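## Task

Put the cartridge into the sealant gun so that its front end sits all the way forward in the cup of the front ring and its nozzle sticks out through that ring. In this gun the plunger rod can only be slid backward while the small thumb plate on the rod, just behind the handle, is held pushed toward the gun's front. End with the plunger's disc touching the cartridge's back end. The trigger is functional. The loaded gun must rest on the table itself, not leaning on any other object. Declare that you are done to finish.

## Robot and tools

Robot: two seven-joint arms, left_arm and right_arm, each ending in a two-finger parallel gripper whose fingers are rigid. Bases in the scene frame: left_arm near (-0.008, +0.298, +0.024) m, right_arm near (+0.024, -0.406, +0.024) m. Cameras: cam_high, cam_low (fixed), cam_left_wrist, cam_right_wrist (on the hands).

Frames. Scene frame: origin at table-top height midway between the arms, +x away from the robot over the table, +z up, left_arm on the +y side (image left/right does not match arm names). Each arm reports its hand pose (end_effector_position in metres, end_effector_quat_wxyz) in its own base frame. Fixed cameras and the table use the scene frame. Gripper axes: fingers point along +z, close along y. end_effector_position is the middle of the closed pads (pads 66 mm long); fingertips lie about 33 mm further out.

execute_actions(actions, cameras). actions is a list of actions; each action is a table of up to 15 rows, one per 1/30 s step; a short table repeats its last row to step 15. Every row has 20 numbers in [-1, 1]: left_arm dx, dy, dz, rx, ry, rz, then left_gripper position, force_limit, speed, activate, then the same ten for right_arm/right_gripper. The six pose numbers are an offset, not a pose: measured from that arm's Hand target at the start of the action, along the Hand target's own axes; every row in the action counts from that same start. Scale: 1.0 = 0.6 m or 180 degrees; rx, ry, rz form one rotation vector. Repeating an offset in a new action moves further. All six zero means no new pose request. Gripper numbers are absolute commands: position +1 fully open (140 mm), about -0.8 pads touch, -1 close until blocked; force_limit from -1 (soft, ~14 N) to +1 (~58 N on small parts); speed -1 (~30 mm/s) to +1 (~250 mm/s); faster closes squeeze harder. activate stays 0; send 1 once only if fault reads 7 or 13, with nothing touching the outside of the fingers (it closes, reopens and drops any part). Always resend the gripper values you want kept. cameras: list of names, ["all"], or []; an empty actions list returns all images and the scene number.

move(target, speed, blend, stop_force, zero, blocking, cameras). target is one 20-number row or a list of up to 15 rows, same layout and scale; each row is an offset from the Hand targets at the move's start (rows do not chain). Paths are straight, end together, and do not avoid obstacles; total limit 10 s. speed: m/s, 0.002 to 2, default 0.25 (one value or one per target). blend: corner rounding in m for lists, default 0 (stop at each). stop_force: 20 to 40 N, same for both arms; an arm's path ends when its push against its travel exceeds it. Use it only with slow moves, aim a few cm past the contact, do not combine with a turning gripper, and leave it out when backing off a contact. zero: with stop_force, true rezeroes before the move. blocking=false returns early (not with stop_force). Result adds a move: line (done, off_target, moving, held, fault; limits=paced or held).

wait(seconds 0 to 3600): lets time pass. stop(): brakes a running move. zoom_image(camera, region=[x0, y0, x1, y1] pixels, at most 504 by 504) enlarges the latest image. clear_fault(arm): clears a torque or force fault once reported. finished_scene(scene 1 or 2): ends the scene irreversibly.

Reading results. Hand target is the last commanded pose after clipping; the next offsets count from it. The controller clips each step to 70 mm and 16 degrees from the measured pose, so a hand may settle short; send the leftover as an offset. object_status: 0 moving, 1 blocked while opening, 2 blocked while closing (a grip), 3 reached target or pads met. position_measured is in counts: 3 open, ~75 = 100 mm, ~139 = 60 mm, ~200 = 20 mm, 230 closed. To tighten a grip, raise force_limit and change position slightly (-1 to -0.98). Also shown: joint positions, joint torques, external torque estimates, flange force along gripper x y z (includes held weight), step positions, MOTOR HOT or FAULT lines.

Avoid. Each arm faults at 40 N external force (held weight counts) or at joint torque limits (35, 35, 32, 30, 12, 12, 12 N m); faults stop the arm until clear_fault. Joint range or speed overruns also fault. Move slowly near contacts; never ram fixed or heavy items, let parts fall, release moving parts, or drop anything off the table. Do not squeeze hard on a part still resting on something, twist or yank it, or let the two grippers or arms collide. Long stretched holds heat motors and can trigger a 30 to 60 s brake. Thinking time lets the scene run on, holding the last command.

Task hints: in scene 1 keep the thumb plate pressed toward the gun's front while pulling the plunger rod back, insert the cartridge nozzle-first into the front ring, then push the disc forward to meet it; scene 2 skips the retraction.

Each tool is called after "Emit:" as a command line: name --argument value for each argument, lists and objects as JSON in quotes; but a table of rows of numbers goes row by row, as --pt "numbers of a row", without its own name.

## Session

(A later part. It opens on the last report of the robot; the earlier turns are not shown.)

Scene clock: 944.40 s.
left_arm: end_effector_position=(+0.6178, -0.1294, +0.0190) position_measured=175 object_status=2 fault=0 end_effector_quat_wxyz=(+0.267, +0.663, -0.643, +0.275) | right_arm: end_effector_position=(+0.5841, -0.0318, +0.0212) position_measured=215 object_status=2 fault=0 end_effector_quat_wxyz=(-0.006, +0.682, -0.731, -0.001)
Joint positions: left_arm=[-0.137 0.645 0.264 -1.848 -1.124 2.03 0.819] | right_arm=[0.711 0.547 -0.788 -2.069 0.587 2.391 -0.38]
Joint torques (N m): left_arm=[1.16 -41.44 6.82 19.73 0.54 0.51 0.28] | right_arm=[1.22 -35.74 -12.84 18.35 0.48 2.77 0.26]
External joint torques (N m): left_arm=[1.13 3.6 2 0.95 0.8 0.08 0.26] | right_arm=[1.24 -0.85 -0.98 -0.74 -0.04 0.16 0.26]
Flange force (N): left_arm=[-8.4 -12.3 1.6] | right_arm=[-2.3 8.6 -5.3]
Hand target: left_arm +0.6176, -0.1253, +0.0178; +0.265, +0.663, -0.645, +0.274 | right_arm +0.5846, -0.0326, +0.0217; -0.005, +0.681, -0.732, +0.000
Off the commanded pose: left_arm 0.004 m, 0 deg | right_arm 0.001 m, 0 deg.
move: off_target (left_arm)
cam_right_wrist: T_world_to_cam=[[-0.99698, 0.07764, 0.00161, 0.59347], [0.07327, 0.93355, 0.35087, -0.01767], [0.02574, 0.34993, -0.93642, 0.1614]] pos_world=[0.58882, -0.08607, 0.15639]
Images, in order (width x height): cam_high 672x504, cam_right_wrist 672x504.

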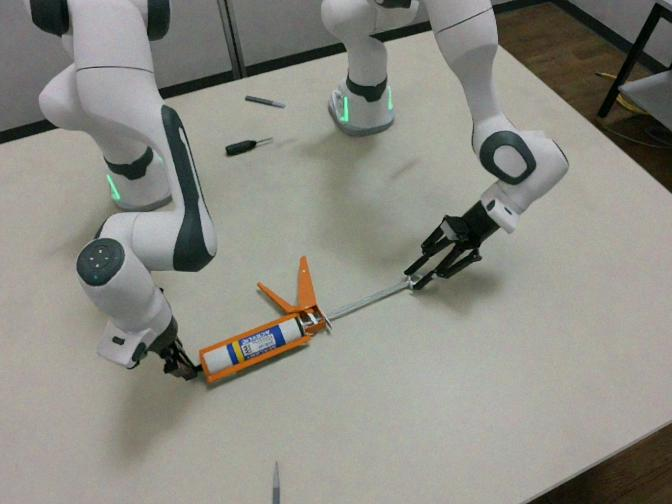

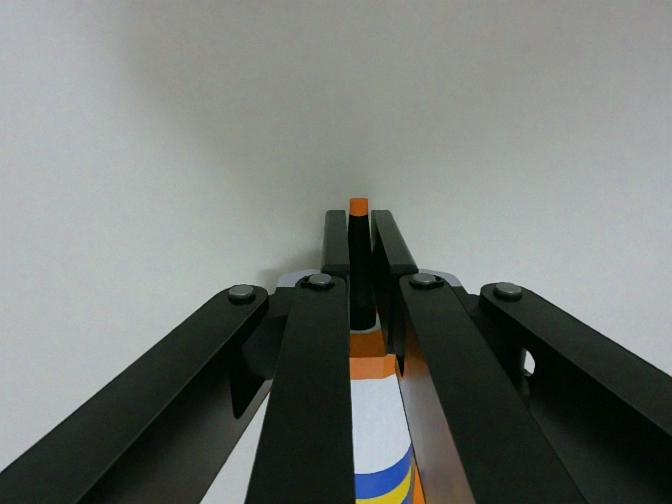

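Emit:
move --pt "0 0 0 0 0 0 -1 -0.6 -1 0 0 0 0 0 0 0 -0.58 -0.21 -1 0" --pt "0 0 0 0 0 0 -1 -0.6 -1 0 -0.003 0 0 0 0 0 -0.58 -0.21 -1 0" --speed 0.02

Emit:
move --target '[0,0,0,0,0,0,-1,-0.6,-1,0,-0.035,0,0,0,0,0,-0.58,-0.21,-1,0]' --speed 0.02 --stop_force 20 --cameras '["cam_right_wrist","cam_high"]'

Emit:
zoom_image --camera "cam_right_wrist" --region '[240, 200, 440, 400]'

Emit:
zoom_image --camera "cam_high" --region '[190, 290, 350, 390]'

Scene clock: 949.57 s.
left_arm: end_effector_position=(+0.6178, -0.1294, +0.0190) position_measured=175 object_status=2 fault=0 end_effector_quat_wxyz=(+0.267, +0.663, -0.643, +0.275) | right_arm: end_effector_position=(+0.5842, -0.0301, +0.0214) position_measured=202 object_status=3 fault=0 end_effector_quat_wxyz=(-0.006, +0.683, -0.731, -0.001)
Joint positions: left_arm=[-0.137 0.645 0.264 -1.848 -1.123 2.029 0.82] | right_arm=[0.714 0.547 -0.788 -2.069 0.587 2.391 -0.378]
Joint torques (N m): left_arm=[1.1 -41.45 6.79 19.66 0.54 0.51 0.22] | right_arm=[1.34 -35.58 -12.75 18.06 0.48 2.74 0.24]
External joint torques (N m): left_arm=[0.94 3.77 1.86 0.8 0.8 0.08 0.2] | right_arm=[1.45 -0.64 -0.79 -1 -0.04 0.13 0.24]
Flange force (N): left_arm=[-8.2 -12.1 2.0] | right_arm=[-2.6 9.3 -4.9]
Hand target: left_arm +0.6176, -0.1253, +0.0178; +0.265, +0.663, -0.645, +0.274 | right_arm +0.5847, -0.0308, +0.0217; -0.005, +0.681, -0.732, +0.000
Off the commanded pose: left_arm 0.004 m, 0 deg | right_arm 0.001 m, 0 deg.
move: done

Scene clock: 952.07 s.
left_arm: end_effector_position=(+0.6180, -0.1278, +0.0189) position_measured=175 object_status=2 fault=0 end_effector_quat_wxyz=(+0.266, +0.664, -0.643, +0.275) | right_arm: end_effector_position=(+0.5854, -0.0135, +0.0219) position_measured=202 object_status=3 fault=0 end_effector_quat_wxyz=(-0.005, +0.681, -0.732, +0.000)
Joint positions: left_arm=[-0.135 0.645 0.264 -1.848 -1.122 2.029 0.82] | right_arm=[0.748 0.549 -0.793 -2.068 0.587 2.392 -0.343]
Joint torques (N m): left_arm=[0.25 -41.07 5.87 19.45 0.31 0.62 0.17] | right_arm=[2.58 -35.47 -10.65 18.96 0.94 2.59 0.34]
External joint torques (N m): left_arm=[0.38 3.86 1.21 0.73 0.58 0.22 0.15] | right_arm=[2.41 -0.56 1.19 -0.2 0.42 -0.01 0.34]
Flange force (N): left_arm=[-7.5 -11.6 3.4] | right_arm=[-4.3 5.4 -1.9]
Hand target: left_arm +0.6176, -0.1253, +0.0178; +0.265, +0.663, -0.645, +0.274 | right_arm +0.5862, -0.0099, +0.0219; -0.005, +0.681, -0.732, +0.000
Off the commanded pose: left_arm 0.003 m, 0 deg | right_arm 0.004 m, 0 deg.
move: off_target (right_arm)
cam_right_wrist: T_world_to_cam=[[-0.99668, 0.08137, 0.00046, 0.59327], [0.07644, 0.93437, 0.34799, -0.03684], [0.02788, 0.34687, -0.9375, 0.15428]] pos_world=[0.58982, -0.06736, 0.15719]
Images, in order (width x height): cam_high 672x504, cam_right_wrist 672x504.

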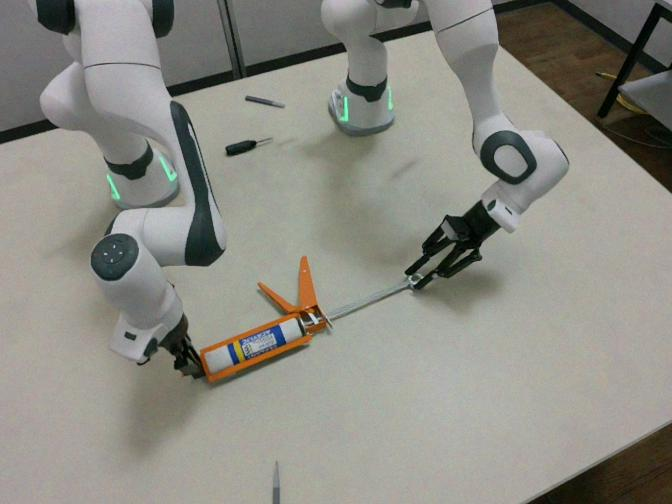

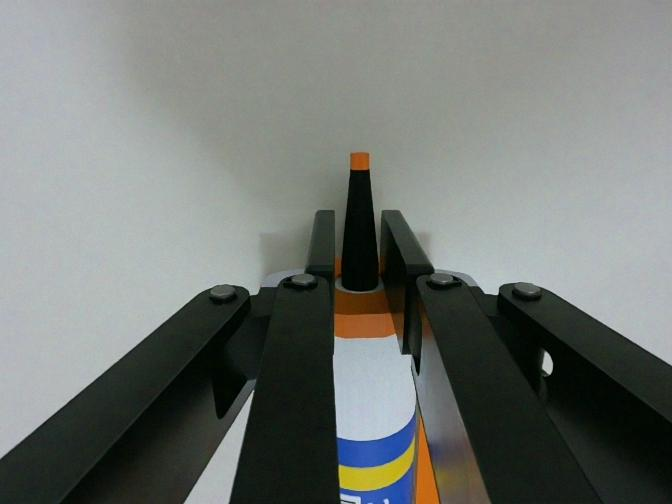

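Scaled by 2.520 from the camera's image (finer frame: 960x720).

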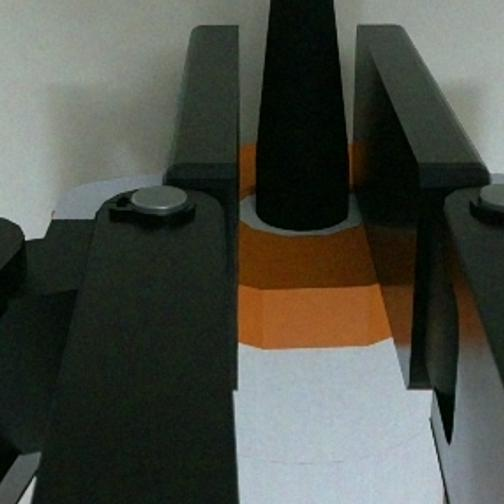

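Scaled by 3.150 from the camera's image (finer frame: 960x720).

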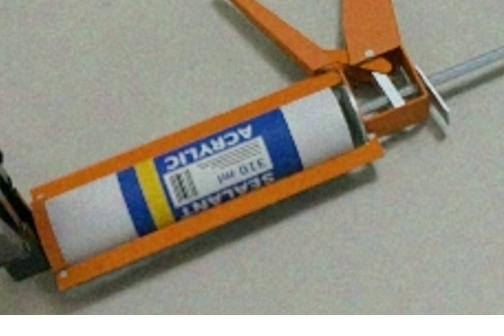

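Emit:
move --target '[0.0355,0,0.035,0,0,0,-1,-0.6,-1,0,0,0,0,0,0,0,-0.58,-0.21,-1,0]' --speed 0.02 --stop_force 30 --cameras '["cam_right_wrist","cam_high"]'

Emit:
zoom_image --camera "cam_high" --region '[190, 290, 350, 390]'

Scene clock: 958.67 s.
left_arm: end_effector_position=(+0.6235, -0.1351, +0.0167) position_measured=175 object_status=2 fault=0 end_effector_quat_wxyz=(+0.253, +0.670, -0.643, +0.273) | right_arm: end_effector_position=(+0.5866, -0.0196, +0.0232) position_measured=202 object_status=3 fault=0 end_effector_quat_wxyz=(-0.005, +0.679, -0.735, +0.003)
Joint positions: left_arm=[-0.158 0.639 0.26 -1.856 -1.133 2.073 0.808] | right_arm=[0.745 0.549 -0.799 -2.068 0.585 2.394 -0.343]
Joint torques (N m): left_arm=[-7.67 -40.84 -2.58 18.72 -1.75 -1.06 -0.24] | right_arm=[5.12 -35.74 -7.26 18.74 1.49 2.04 0.28]
External joint torques (N m): left_arm=[-7.69 4.1 -7.34 -0.07 -1.55 -1.58 -0.26] | right_arm=[5.09 -0.95 4.77 -0.38 0.97 -0.58 0.28]
Flange force (N): left_arm=[2.5 -7.3 15.8] | right_arm=[-8.8 7.3 0.3]
Hand target: left_arm +0.6184, -0.1552, +0.0180; +0.265, +0.663, -0.645, +0.274 | right_arm +0.5862, -0.0099, +0.0219; -0.005, +0.681, -0.732, +0.000
Off the commanded pose: left_arm 0.021 m, 2 deg | right_arm 0.010 m, 1 deg.
move: off_target (left_arm)
cam_right_wrist: T_world_to_cam=[[-0.99613, 0.08782, -0.00382, 0.59483], [0.08116, 0.93561, 0.34358, -0.03429], [0.03375, 0.34195, -0.93911, 0.15412]] pos_world=[0.59011, -0.07286, 0.15879]
Images, in order (width x height): cam_high 672x504, cam_right_wrist 672x504.

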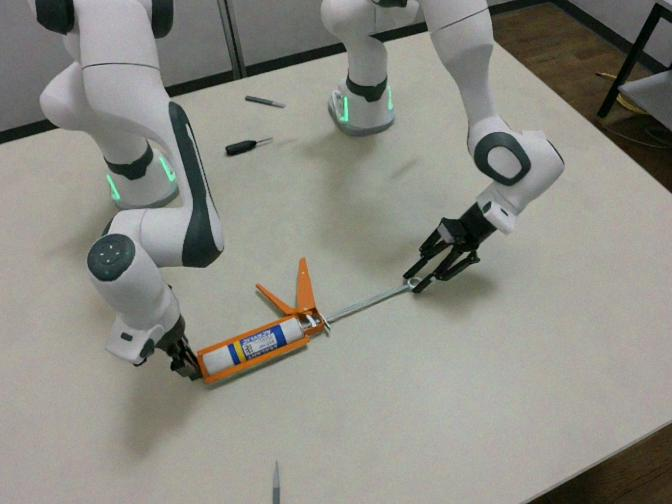

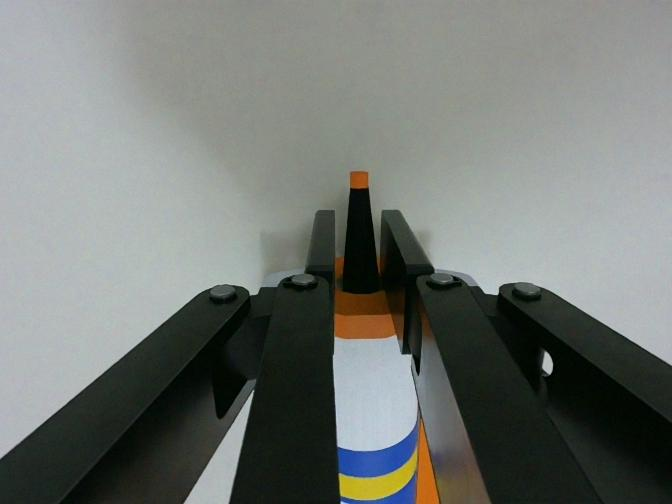

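Scaled by 3.150 from the camera's image (finer frame: 960x720).

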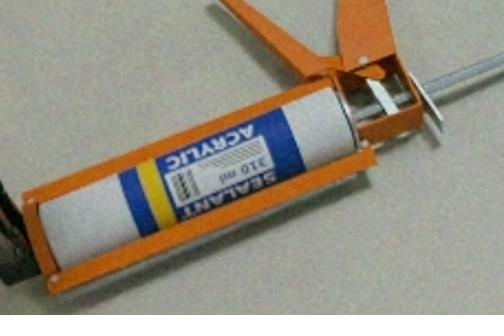

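Emit:
move --pt "-0.035 0 -0.0345 0 0 0 -1 -0.6 -1 0 0.012 0 0 0 0 0 -0.58 -0.21 -1 0" --pt "-0.035 0 -0.0345 0 0 0 0.3 -0.6 -0.7 0 0.012 0 0 0 0 0 -0.3 -0.21 -1 0" --pt "0.105 0 -0.177 0 0 0 0.3 -0.6 -0.7 0 0.012 0 -0.15 0 0 0 -0.3 -0.21 -1 0" --pt "0.105 0 -0.177 0 0 0 0.3 -0.6 -0.7 0 -0.3 0 -0.25 0 0 0 -0.3 -0.21 -1 0" --speed '[0.03,0.1,0.15,0.2]' --cameras '["cam_right_wrist","cam_high","cam_left_wrist"]'

Emit:
zoom_image --camera "cam_high" --region '[190, 250, 350, 390]'

Scene clock: 978.40 s.
left_arm: end_effector_position=(+0.6185, -0.1250, +0.1375) position_measured=91 object_status=3 fault=0 end_effector_quat_wxyz=(+0.264, +0.662, -0.645, +0.275) | right_arm: end_effector_position=(+0.5981, +0.1680, +0.1734) position_measured=167 object_status=3 fault=0 end_effector_quat_wxyz=(-0.006, +0.683, -0.730, +0.000)
Joint positions: left_arm=[-0.155 0.424 0.305 -1.878 -0.996 1.936 0.656] | right_arm=[1.152 0.423 -0.989 -1.847 0.406 2.064 0.075]
Joint velocities: left_arm=[within noise] | right_arm=[0 0 0 0.001 0 -0.001 0.006]
Joint torques (N m): left_arm=[-0.77 -38.68 4.24 22.01 -0.15 0.5 -0.19] | right_arm=[1.14 -30.8 -11.72 21.91 0.9 2.55 0.22]
External joint torques (N m): left_arm=[-0.85 2.75 0.44 0.69 0.29 -0.19 -0.21] | right_arm=[1.1 0.19 -0.69 -0.79 0.24 -0.03 0.22]
Flange force (N): left_arm=[-2.9 -10.0 1.7] | right_arm=[0.7 7.4 -0.2]
Hand target: left_arm +0.6174, -0.1251, +0.1377; +0.265, +0.663, -0.645, +0.274 | right_arm +0.5980, +0.1686, +0.1733; -0.005, +0.681, -0.732, +0.000
Off the commanded pose: left_arm 0.001 m, 0 deg | right_arm 0.001 m, 0 deg.
move: done; target 2's new numbers were sent with left_arm's hand 0.004 m and 0 deg from that target
cam_left_wrist: T_world_to_cam=[[-1, -0.00134, -0.00194, 0.62565], [-0.00039, 0.9059, -0.42349, 0.17449], [0.00232, -0.42349, -0.9059, 0.21021]] pos_world=[0.62523, -0.06821, 0.26553]
cam_right_wrist: T_world_to_cam=[[-0.99723, 0.07438, -0.00104, 0.59288], [0.06936, 0.93472, 0.34856, -0.25596], [0.0269, 0.34752, -0.93729, 0.23339]] pos_world=[0.60271, 0.11404, 0.30859]
Images, in order (width x height): cam_high 672x504, cam_left_wrist 672x504, cam_right_wrist 672x504.

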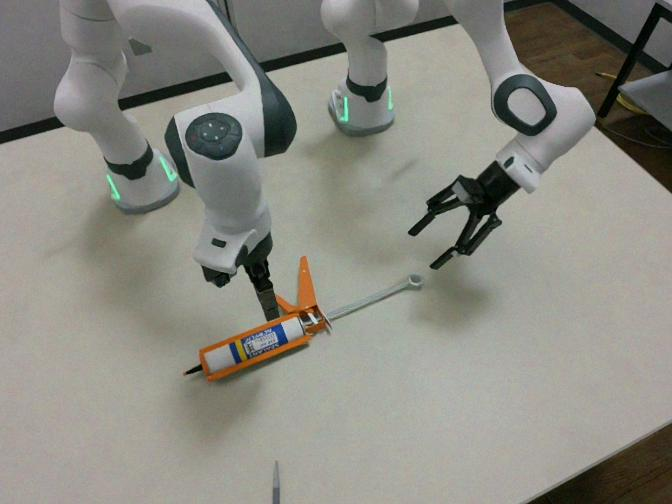

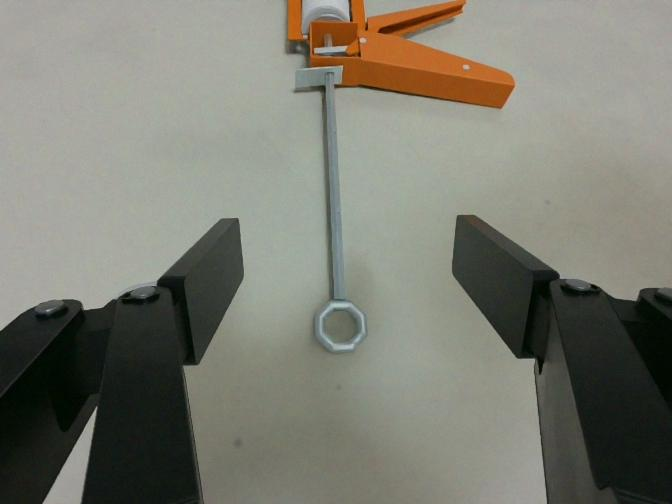

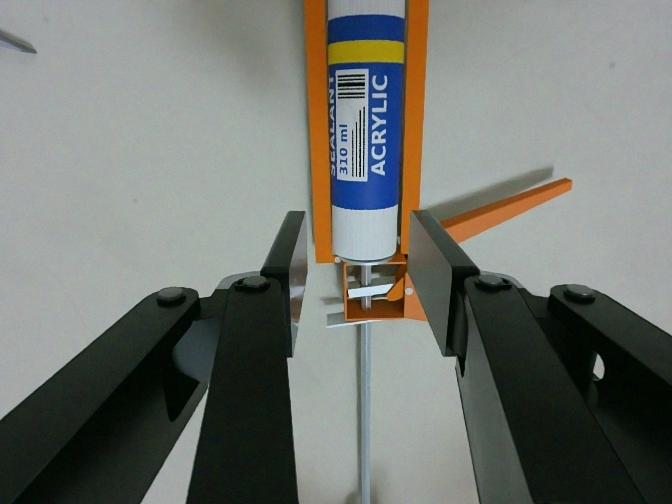

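Scaled by 3.150 from the camera's image (finer frame: 960x720).

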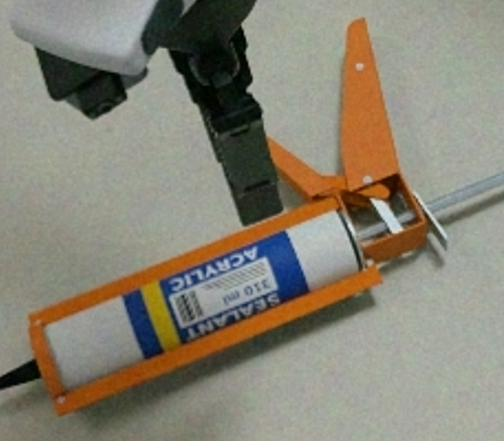

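Emit:
move --target '[0,0,0,0,0,0,0.3,-0.6,-0.7,0,-0.0972,0.204,-0.03,0,0,-0.5,1,-0.21,0,0]' --speed 0.25 --cameras '["cam_right_wrist","cam_high"]'

Scene clock: 993.57 s.
left_arm: end_effector_position=(+0.6185, -0.1250, +0.1375) position_measured=91 object_status=3 fault=0 end_effector_quat_wxyz=(+0.264, +0.662, -0.645, +0.275) | right_arm: end_effector_position=(+0.4799, +0.2349, +0.1903) position_measured=3 object_status=3 fault=0 end_effector_quat_wxyz=(-0.002, +0.999, -0.038, +0.004)
Joint positions: left_arm=[-0.155 0.424 0.305 -1.878 -0.996 1.936 0.656] | right_arm=[1.215 -0.023 -0.757 -2.17 -0.018 2.163 -1.027]
Joint velocities: left_arm=[within noise] | right_arm=[0.001 0.001 0 -0.001 0 0.001 -0.007]
Joint torques (N m): left_arm=[-0.82 -38.63 4.21 21.99 -0.17 0.48 -0.19] | right_arm=[0.86 -23.35 -0.03 22.53 0.95 2.81 -0.1]
External joint torques (N m): left_arm=[-0.72 2.91 0.56 0.63 0.28 -0.18 -0.21] | right_arm=[0.71 -0.46 -0.65 -1.25 0.26 0.14 -0.1]
Flange force (N): left_arm=[-3.3 -10.2 1.7] | right_arm=[-4.2 2.7 1.8]
Hand target: left_arm +0.6174, -0.1251, +0.1377; +0.265, +0.663, -0.645, +0.274 | right_arm +0.4799, +0.2354, +0.1909; -0.004, +0.999, -0.036, +0.004
Off the commanded pose: left_arm 0.001 m, 0 deg | right_arm 0.001 m, 0 deg.
move: done
cam_right_wrist: T_world_to_cam=[[-0.08391, -0.99647, 0.00202, 0.28274], [-0.9392, 0.07976, 0.33397, 0.37139], [-0.33296, 0.02613, -0.94258, 0.47846]] pos_world=[0.53184, 0.23962, 0.32638]
Images, in order (width x height): cam_high 672x504, cam_right_wrist 672x504.

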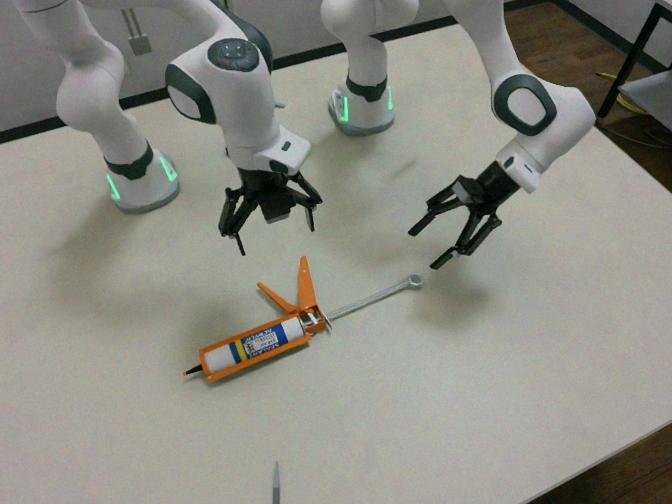

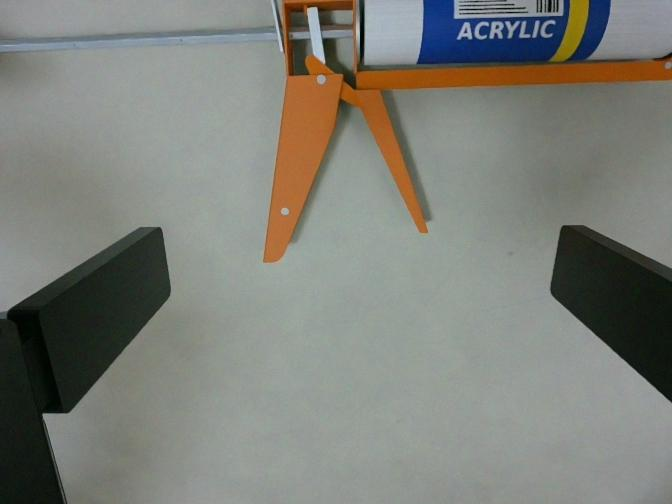

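Emit:
move --pt "0 0 0 0 0 0 0.3 -0.6 -0.7 0 -0.0235 -0.003 0.2835 0 0 0 1 -0.21 0 0" --pt "0 0 0 0 0 0 0.3 -0.6 -0.7 0 -0.0235 -0.003 0.2835 0 0 0 0.2 -0.5 -1 0" --speed 0.15 --cameras '["cam_right_wrist","cam_high"]'

Scene clock: 1007.07 s.
left_arm: end_effector_position=(+0.6185, -0.1250, +0.1375) position_measured=91 object_status=3 fault=0 end_effector_quat_wxyz=(+0.264, +0.662, -0.645, +0.275) | right_arm: end_effector_position=(+0.4696, +0.2483, +0.0264) position_measured=104 object_status=0 fault=0 end_effector_quat_wxyz=(-0.010, +0.999, -0.032, +0.008)
Joint positions: left_arm=[-0.155 0.424 0.305 -1.878 -0.996 1.936 0.656] | right_arm=[1.11 0.303 -0.608 -2.309 0.331 2.56 -1.258]
Joint torques (N m): left_arm=[-0.77 -38.62 4.22 22 -0.16 0.49 -0.21] | right_arm=[-2.59 -26.15 -8.21 13.67 -0.23 2.36 0.06]
External joint torques (N m): left_arm=[-0.76 3.07 0.48 0.54 0.29 -0.19 -0.23] | right_arm=[-2.58 5.38 -3.08 -5.6 -0.69 -0.34 0.06]
Flange force (N): left_arm=[-3.4 -10.4 2.0] | right_arm=[-3.3 8.0 7.9]
Hand target: left_arm +0.6174, -0.1251, +0.1377; +0.265, +0.663, -0.645, +0.274 | right_arm +0.4673, +0.2394, +0.0207; -0.004, +0.999, -0.036, +0.004
Off the commanded pose: left_arm 0.001 m, 0 deg | right_arm 0.011 m, 1 deg.
move: off_target (right_arm)
cam_right_wrist: T_world_to_cam=[[-0.0728, -0.99726, -0.01344, 0.29096], [-0.94301, 0.06444, 0.32646, 0.42114], [-0.3247, 0.03644, -0.94511, 0.31379]] pos_world=[0.52021, 0.25159, 0.16299]
Images, in order (width x height): cam_high 672x504, cam_right_wrist 672x504.

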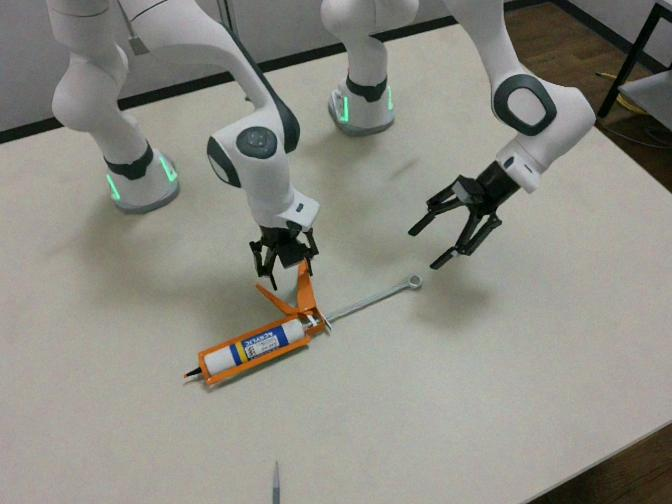

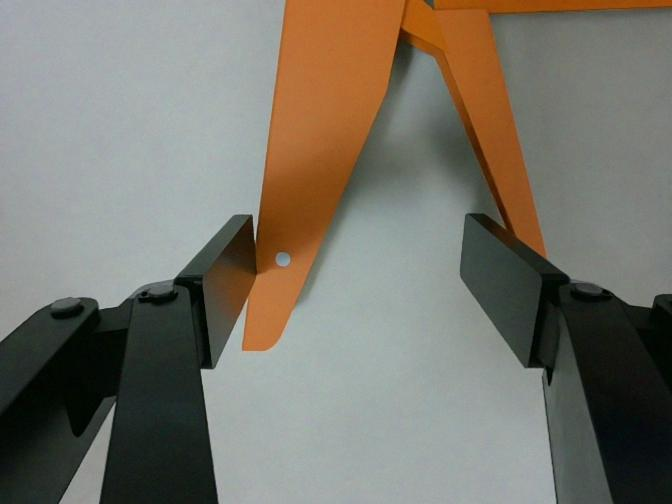

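Emit:
move --pt "0 0 0 0 0 0 0.3 -0.6 -0.7 0 0 0 0 0 0 0 1 -0.5 -0.5 0" --pt "0 0 0 0 0 0 0.3 -0.6 -0.7 0 0.015 -0.008 -0.12 0 0 0 1 -0.5 -0.5 0" --speed 0.1 --cameras '["cam_right_wrist","cam_high"]'

Emit:
zoom_image --camera "cam_high" --region '[190, 250, 350, 390]'

Scene clock: 1019.57 s.
left_arm: end_effector_position=(+0.6185, -0.1250, +0.1375) position_measured=91 object_status=3 fault=0 end_effector_quat_wxyz=(+0.264, +0.662, -0.645, +0.275) | right_arm: end_effector_position=(+0.4759, +0.2431, +0.0918) position_measured=3 object_status=3 fault=0 end_effector_quat_wxyz=(-0.004, +0.999, -0.034, +0.004)
Joint positions: left_arm=[-0.155 0.424 0.305 -1.878 -0.996 1.936 0.656] | right_arm=[1.174 0.169 -0.706 -2.266 0.167 2.398 -1.151]
Joint velocities: left_arm=[within noise] | right_arm=[0.001 0.001 0 0 0.002 -0.001 0.006]
Joint torques (N m): left_arm=[-0.78 -38.59 4.28 21.99 -0.15 0.5 -0.24] | right_arm=[1.19 -28.66 -4.13 20.56 0.23 2.68 0.26]
External joint torques (N m): left_arm=[-0.79 3 0.52 0.59 0.29 -0.18 -0.25] | right_arm=[1.13 -0.72 -0.91 -0.97 -0.34 0.01 0.26]
Flange force (N): left_arm=[-3.2 -10.4 1.9] | right_arm=[-8.7 3.4 -3.9]
Hand target: left_arm +0.6174, -0.1251, +0.1377; +0.265, +0.663, -0.645, +0.274 | right_arm +0.4761, +0.2430, +0.0928; -0.004, +0.999, -0.036, +0.004
Off the commanded pose: left_arm 0.001 m, 0 deg | right_arm 0.001 m, 0 deg.
move: done
cam_right_wrist: T_world_to_cam=[[-0.07668, -0.99706, -0.00121, 0.28774], [-0.93944, 0.07185, 0.33508, 0.40175], [-0.33401, 0.02683, -0.94219, 0.38427]] pos_world=[0.52783, 0.24771, 0.22778]
Images, in order (width x height): cam_high 672x504, cam_right_wrist 672x504.

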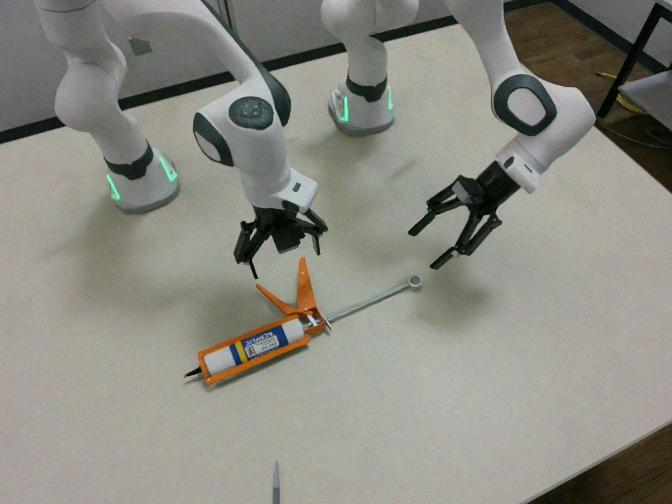

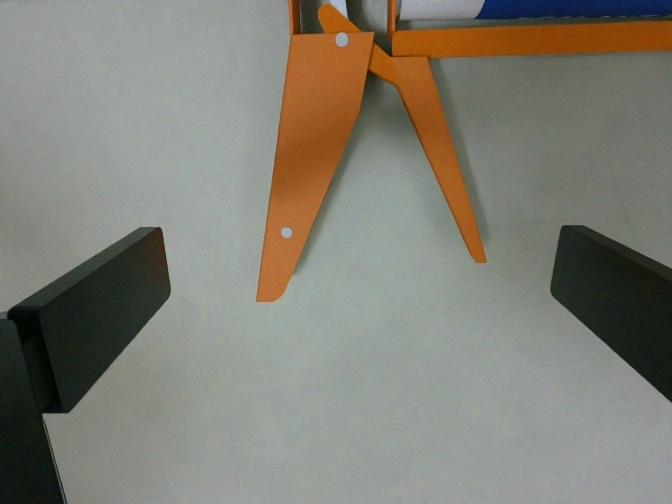

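Scaled by 3.150 from the camera's image (finer frame: 960x720).

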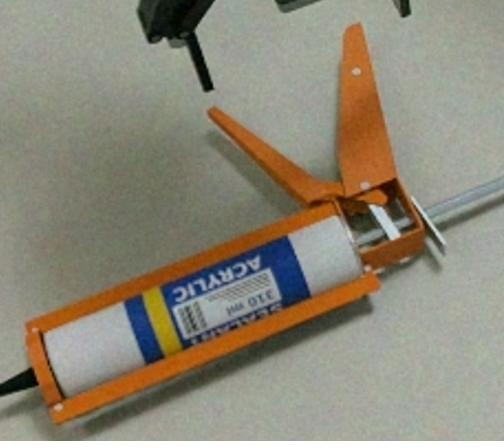

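Emit:
move --pt "0 0 0 0 0 0 0.3 -0.6 -0.7 0 0.0352 0.0042 0.138 0 0 0 1 -0.5 -0.5 0" --pt "0 0 0 0 0 0 0.3 -0.6 -0.7 0 0.0352 0.0042 0.138 0 0 0 0.25 -0.3 -1 0" --speed 0.1 --cameras '["cam_right_wrist","cam_high"]'

Emit:
zoom_image --camera "cam_high" --region '[190, 250, 350, 390]'

Scene clock: 1032.80 s.
left_arm: end_effector_position=(+0.6185, -0.1250, +0.1375) position_measured=91 object_status=3 fault=0 end_effector_quat_wxyz=(+0.264, +0.662, -0.645, +0.275) | right_arm: end_effector_position=(+0.4984, +0.2424, +0.0127) position_measured=98 object_status=0 fault=0 end_effector_quat_wxyz=(-0.006, +0.999, -0.037, +0.005)
Joint positions: left_arm=[-0.155 0.424 0.305 -1.878 -0.996 1.936 0.656] | right_arm=[1.024 0.396 -0.56 -2.212 0.377 2.533 -1.309]
Joint torques (N m): left_arm=[-0.81 -38.61 4.29 22.04 -0.13 0.48 -0.23] | right_arm=[0.13 -32.24 -6.81 16.23 -0.06 2.89 -0.05]
External joint torques (N m): left_arm=[-0.92 3.05 0.45 0.62 0.31 -0.21 -0.25] | right_arm=[0 2.73 -0.59 -2.96 -0.54 0.23 -0.05]
Flange force (N): left_arm=[-3.2 -10.6 2.0] | right_arm=[-4.9 3.1 4.0]
Hand target: left_arm +0.6174, -0.1251, +0.1377; +0.265, +0.663, -0.645, +0.274 | right_arm +0.4976, +0.2396, +0.0102; -0.004, +0.999, -0.036, +0.004
Off the commanded pose: left_arm 0.001 m, 0 deg | right_arm 0.004 m, 0 deg.
move: off_target (right_arm)
cam_right_wrist: T_world_to_cam=[[-0.0825, -0.99658, -0.00545, 0.29145], [-0.93993, 0.07599, 0.33279, 0.44875], [-0.33124, 0.03258, -0.94299, 0.31457]] pos_world=[0.55003, 0.24611, 0.14888]
Images, in order (width x height): cam_high 672x504, cam_right_wrist 672x504.

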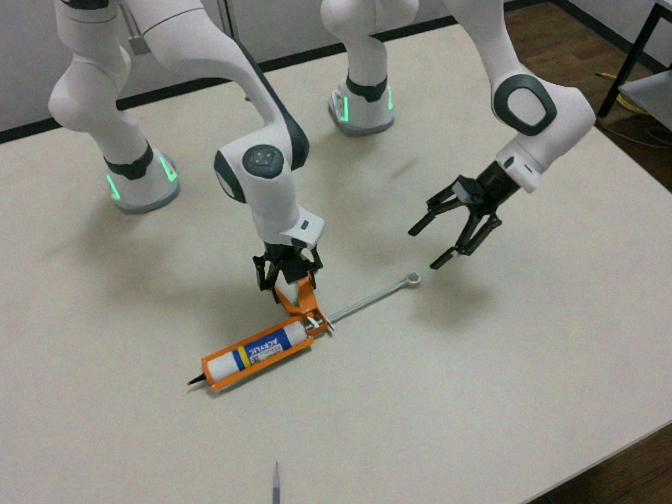

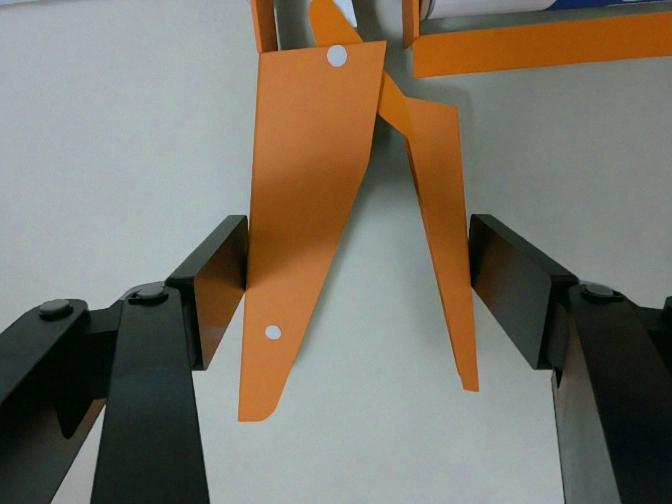

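Scaled by 3.150 from the camera's image (finer frame: 960x720).

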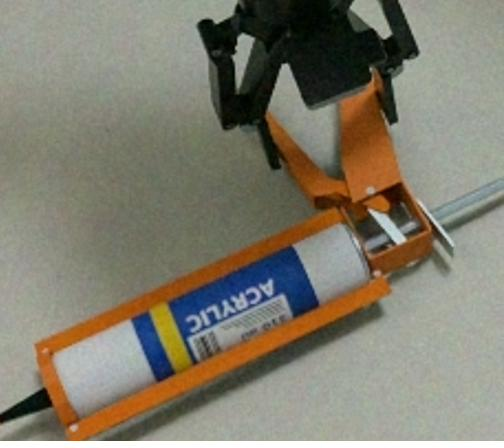

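Emit:
execute_actions --actions '[[[0,0,0,0,0,0,0.3,-0.6,-0.7,0,0,0,0,0,0,0,-0.2,-0.3,-1,0]],[[0,0,0,0,0,0,0.3,-0.6,-0.7,0,0,0,0,0,0,0,-0.2,-0.3,-1,0]],[[0,0,0,0,0,0,0.3,-0.6,-0.7,0,0,0,0,0,0,0,-0.2,-0.3,-1,0]],[[0,0,0,0,0,0,0.3,-0.6,-0.7,0,0,0,0,0,0,0,-0.2,-0.3,-1,0]]]' --cameras '["cam_right_wrist","cam_high"]'

Emit:
zoom_image --camera "cam_high" --region '[190, 250, 350, 390]'

Scene clock: 1039.27 s.
left_arm: end_effector_position=(+0.6185, -0.1250, +0.1375) position_measured=91 object_status=3 fault=0 end_effector_quat_wxyz=(+0.264, +0.662, -0.645, +0.275) | right_arm: end_effector_position=(+0.4999, +0.2452, +0.0153) position_measured=141 object_status=2 fault=0 end_effector_quat_wxyz=(-0.009, +0.999, -0.038, +0.007)
Joint positions: left_arm=[-0.155 0.424 0.305 -1.878 -0.996 1.936 0.656] | right_arm=[1.024 0.392 -0.559 -2.21 0.377 2.534 -1.305]
Joint torques (N m): left_arm=[-0.72 -38.66 4.23 22 -0.17 0.48 -0.19] | right_arm=[-0.85 -29.98 -7.2 14.8 -0.41 2.8 -0.25]
External joint torques (N m): left_arm=[-0.8 2.98 0.42 0.6 0.27 -0.2 -0.21] | right_arm=[-1.03 5.18 -1.08 -4.65 -0.89 0.1 -0.24]
External joint torques at the end of the 1st action: left_arm=[-0.9 3.05 0.34 0.57 0.29 -0.23 -0.23] | right_arm=[-0.88 3.97 -0.95 -3.62 -0.78 0.21 -0.22]
External joint torques at the end of the 2nd action: left_arm=[-0.74 3.14 0.49 0.53 0.29 -0.18 -0.22] | right_arm=[-0.74 5.04 -0.72 -4.48 -0.9 0.1 -0.17]
External joint torques at the end of the 3rd action: left_arm=[-0.76 2.91 0.57 0.59 0.29 -0.18 -0.21] | right_arm=[-1.06 5.1 -1.12 -4.48 -0.92 0.13 -0.23]
Flange force (N): left_arm=[-3.3 -10.4 1.9] | right_arm=[-3.4 4.9 9.0]
Flange force at the end of the 1st action (N): left_arm=[-3.2 -10.4 2.1] | right_arm=[-3.0 4.2 6.9]
Flange force at the end of the 2nd action (N): left_arm=[-3.5 -10.5 2.0] | right_arm=[-3.6 4.2 8.8]
Flange force at the end of the 3rd action (N): left_arm=[-3.2 -10.1 1.7] | right_arm=[-3.1 4.7 8.8]
Hand target: left_arm +0.6174, -0.1251, +0.1377; +0.265, +0.663, -0.645, +0.274 | right_arm +0.4976, +0.2396, +0.0102; -0.004, +0.999, -0.036, +0.004
Off the commanded pose: left_arm 0.001 m, 0 deg | right_arm 0.008 m, 1 deg.
Step readings (end_effector_position of left_arm | right_arm; steps 1 to 15: 1st action; 16 to 30: 2nd action; 31 to 45: 3rd action; 46 to 60: 4th action):
0: (+0.6185, -0.1250, +0.1375) | (+0.4984, +0.2424, +0.0127)
1: (+0.6185, -0.1250, +0.1375) | (+0.4984, +0.2424, +0.0127)
2: (+0.6185, -0.1250, +0.1375) | (+0.4984, +0.2424, +0.0127)
4: (+0.6185, -0.1250, +0.1375) | (+0.4987, +0.2427, +0.0131)
8: (+0.6185, -0.1250, +0.1375) | (+0.4989, +0.2430, +0.0135)
15: (+0.6185, -0.1250, +0.1375) | (+0.4994, +0.2438, +0.0143)
16: (+0.6185, -0.1250, +0.1375) | (+0.4995, +0.2440, +0.0145)
17: (+0.6185, -0.1250, +0.1375) | (+0.4996, +0.2440, +0.0145)
19: (+0.6185, -0.1250, +0.1375) | (+0.4996, +0.2443, +0.0147)
23: (+0.6185, -0.1250, +0.1375) | (+0.4997, +0.2448, +0.0150)
30: (+0.6185, -0.1250, +0.1375) | (+0.4999, +0.2452, +0.0153)
31: (+0.6185, -0.1250, +0.1375) | (+0.4999, +0.2452, +0.0153)
32: (+0.6185, -0.1250, +0.1375) | (+0.4999, +0.2452, +0.0153)
34: (+0.6185, -0.1250, +0.1375) | (+0.4999, +0.2452, +0.0153)
38: (+0.6185, -0.1250, +0.1375) | (+0.4999, +0.2452, +0.0153)
45: (+0.6185, -0.1250, +0.1375) | (+0.4999, +0.2452, +0.0153)
46: (+0.6185, -0.1250, +0.1375) | (+0.4999, +0.2452, +0.0153)
47: (+0.6185, -0.1250, +0.1375) | (+0.4999, +0.2452, +0.0153)
49: (+0.6185, -0.1250, +0.1375) | (+0.4999, +0.2452, +0.0153)
53: (+0.6185, -0.1250, +0.1375) | (+0.4999, +0.2452, +0.0153)
60: (+0.6185, -0.1250, +0.1375) | (+0.4999, +0.2452, +0.0153)
cam_right_wrist: T_world_to_cam=[[-0.08495, -0.99632, -0.01129, 0.29571], [-0.94117, 0.07651, 0.32915, 0.44966], [-0.32708, 0.03859, -0.94421, 0.31397]] pos_world=[0.55102, 0.2481, 0.15179]
Images, in order (width x height): cam_high 672x504, cam_right_wrist 672x504.

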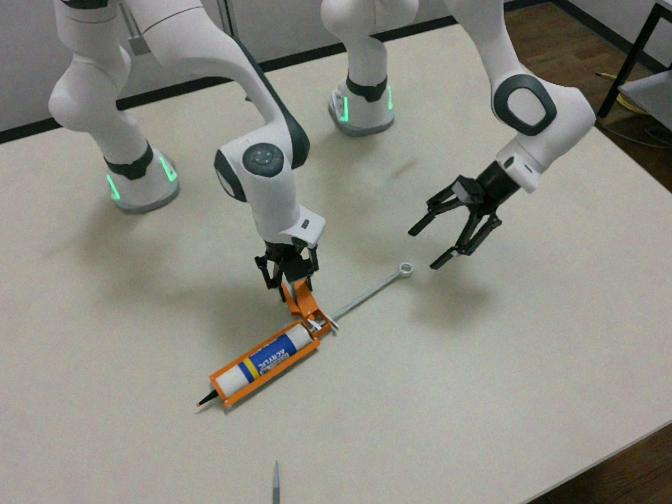

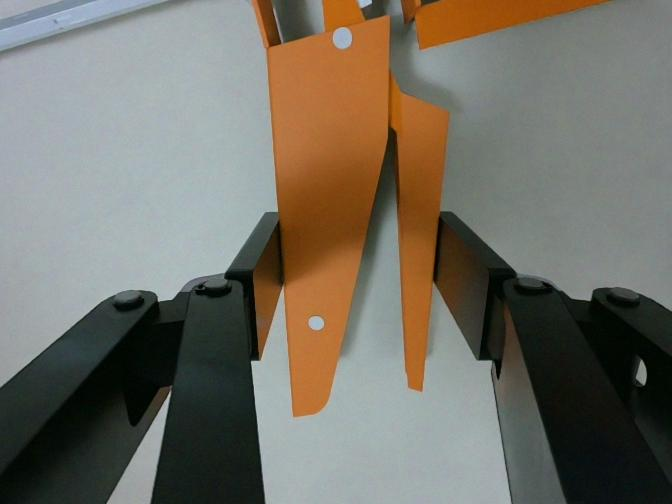

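Scaled by 3.150 from the camera's image (finer frame: 960x720).

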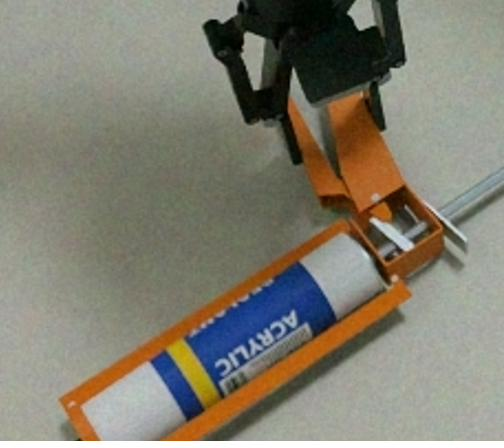

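Emit:
execute_actions --actions '[[[0,0,0,0,0,0,0.3,-0.6,-0.7,0,0,0,0,0,0,0,0.5,-0.3,-0.3,0]],[[0,0,0,0,0,0,0.3,-0.6,-0.7,0,0,0,0,0,0,0,0.5,-0.3,-0.3,0]]]' --cameras '["cam_right_wrist","cam_high"]'

Emit:
zoom_image --camera "cam_high" --region '[190, 300, 350, 420]'

Scene clock: 1045.70 s.
left_arm: end_effector_position=(+0.6185, -0.1250, +0.1375) position_measured=91 object_status=3 fault=0 end_effector_quat_wxyz=(+0.264, +0.662, -0.645, +0.275) | right_arm: end_effector_position=(+0.4981, +0.2406, +0.0112) position_measured=66 object_status=3 fault=0 end_effector_quat_wxyz=(-0.005, +0.999, -0.038, +0.004)
Joint positions: left_arm=[-0.155 0.424 0.305 -1.878 -0.996 1.936 0.656] | right_arm=[1.021 0.398 -0.559 -2.213 0.377 2.535 -1.309]
Joint torques (N m): left_arm=[-0.76 -38.63 4.24 22.01 -0.16 0.48 -0.23] | right_arm=[1.01 -35.04 -6.4 17.76 0.27 2.76 -0.01]
External joint torques (N m): left_arm=[-0.71 2.99 0.54 0.58 0.29 -0.19 -0.25] | right_arm=[0.87 -0.09 -0.2 -1.36 -0.2 0.1 -0.01]
External joint torques at the end of the 1st action: left_arm=[-0.89 2.99 0.43 0.56 0.29 -0.2 -0.24] | right_arm=[0.75 -0.01 -0.22 -1.33 -0.23 0.1 -0.08]
Flange force (N): left_arm=[-3.3 -10.3 1.8] | right_arm=[-6.5 2.2 -2.1]
Flange force at the end of the 1st action (N): left_arm=[-3.1 -10.2 2.0] | right_arm=[-6.0 2.3 -1.8]
Hand target: left_arm +0.6174, -0.1251, +0.1377; +0.265, +0.663, -0.645, +0.274 | right_arm +0.4976, +0.2396, +0.0102; -0.004, +0.999, -0.036, +0.004
Off the commanded pose: left_arm 0.001 m, 0 deg | right_arm 0.001 m, 0 deg.
Step readings (end_effector_position of left_arm | right_arm; steps 1 to 15: 1st action; 16 to 30: 2nd action):
0: (+0.6185, -0.1250, +0.1375) | (+0.4999, +0.2452, +0.0153)
1: (+0.6185, -0.1250, +0.1375) | (+0.4999, +0.2452, +0.0153)
2: (+0.6185, -0.1250, +0.1375) | (+0.4999, +0.2451, +0.0153)
4: (+0.6185, -0.1250, +0.1375) | (+0.4993, +0.2434, +0.0138)
8: (+0.6185, -0.1250, +0.1375) | (+0.4981, +0.2408, +0.0114)
15: (+0.6185, -0.1250, +0.1375) | (+0.4981, +0.2406, +0.0112)
16: (+0.6185, -0.1250, +0.1375) | (+0.4981, +0.2406, +0.0112)
17: (+0.6185, -0.1250, +0.1375) | (+0.4981, +0.2406, +0.0112)
19: (+0.6185, -0.1250, +0.1375) | (+0.4981, +0.2406, +0.0112)
23: (+0.6185, -0.1250, +0.1375) | (+0.4981, +0.2406, +0.0112)
30: (+0.6185, -0.1250, +0.1375) | (+0.4981, +0.2406, +0.0112)
cam_right_wrist: T_world_to_cam=[[-0.08454, -0.99641, -0.00357, 0.29055], [-0.93922, 0.07849, 0.33423, 0.4481], [-0.33275, 0.03161, -0.94249, 0.31408]] pos_world=[0.54994, 0.24441, 0.14728]
Images, in order (width x height): cam_high 672x504, cam_right_wrist 672x504.

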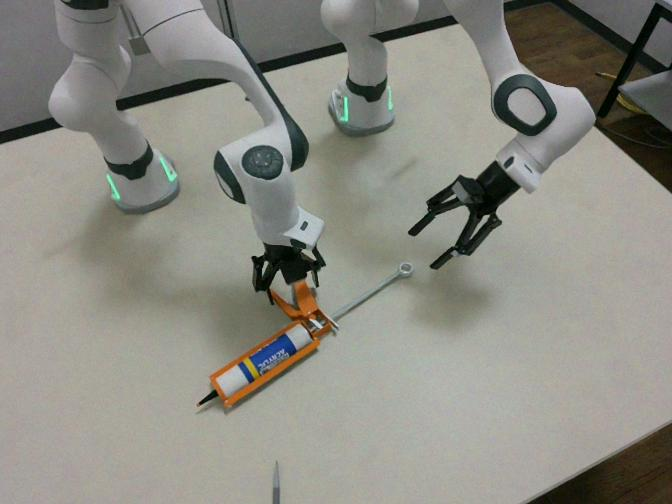

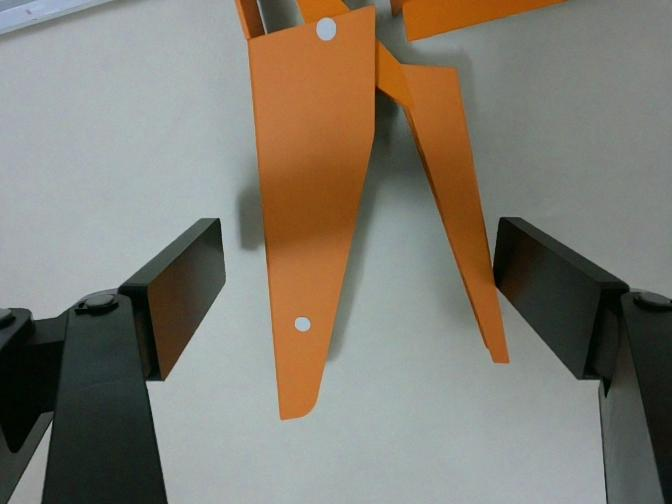

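Scaled by 3.150 from the camera's image (finer frame: 960x720).

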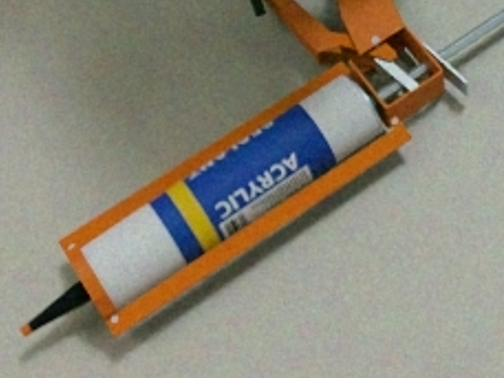

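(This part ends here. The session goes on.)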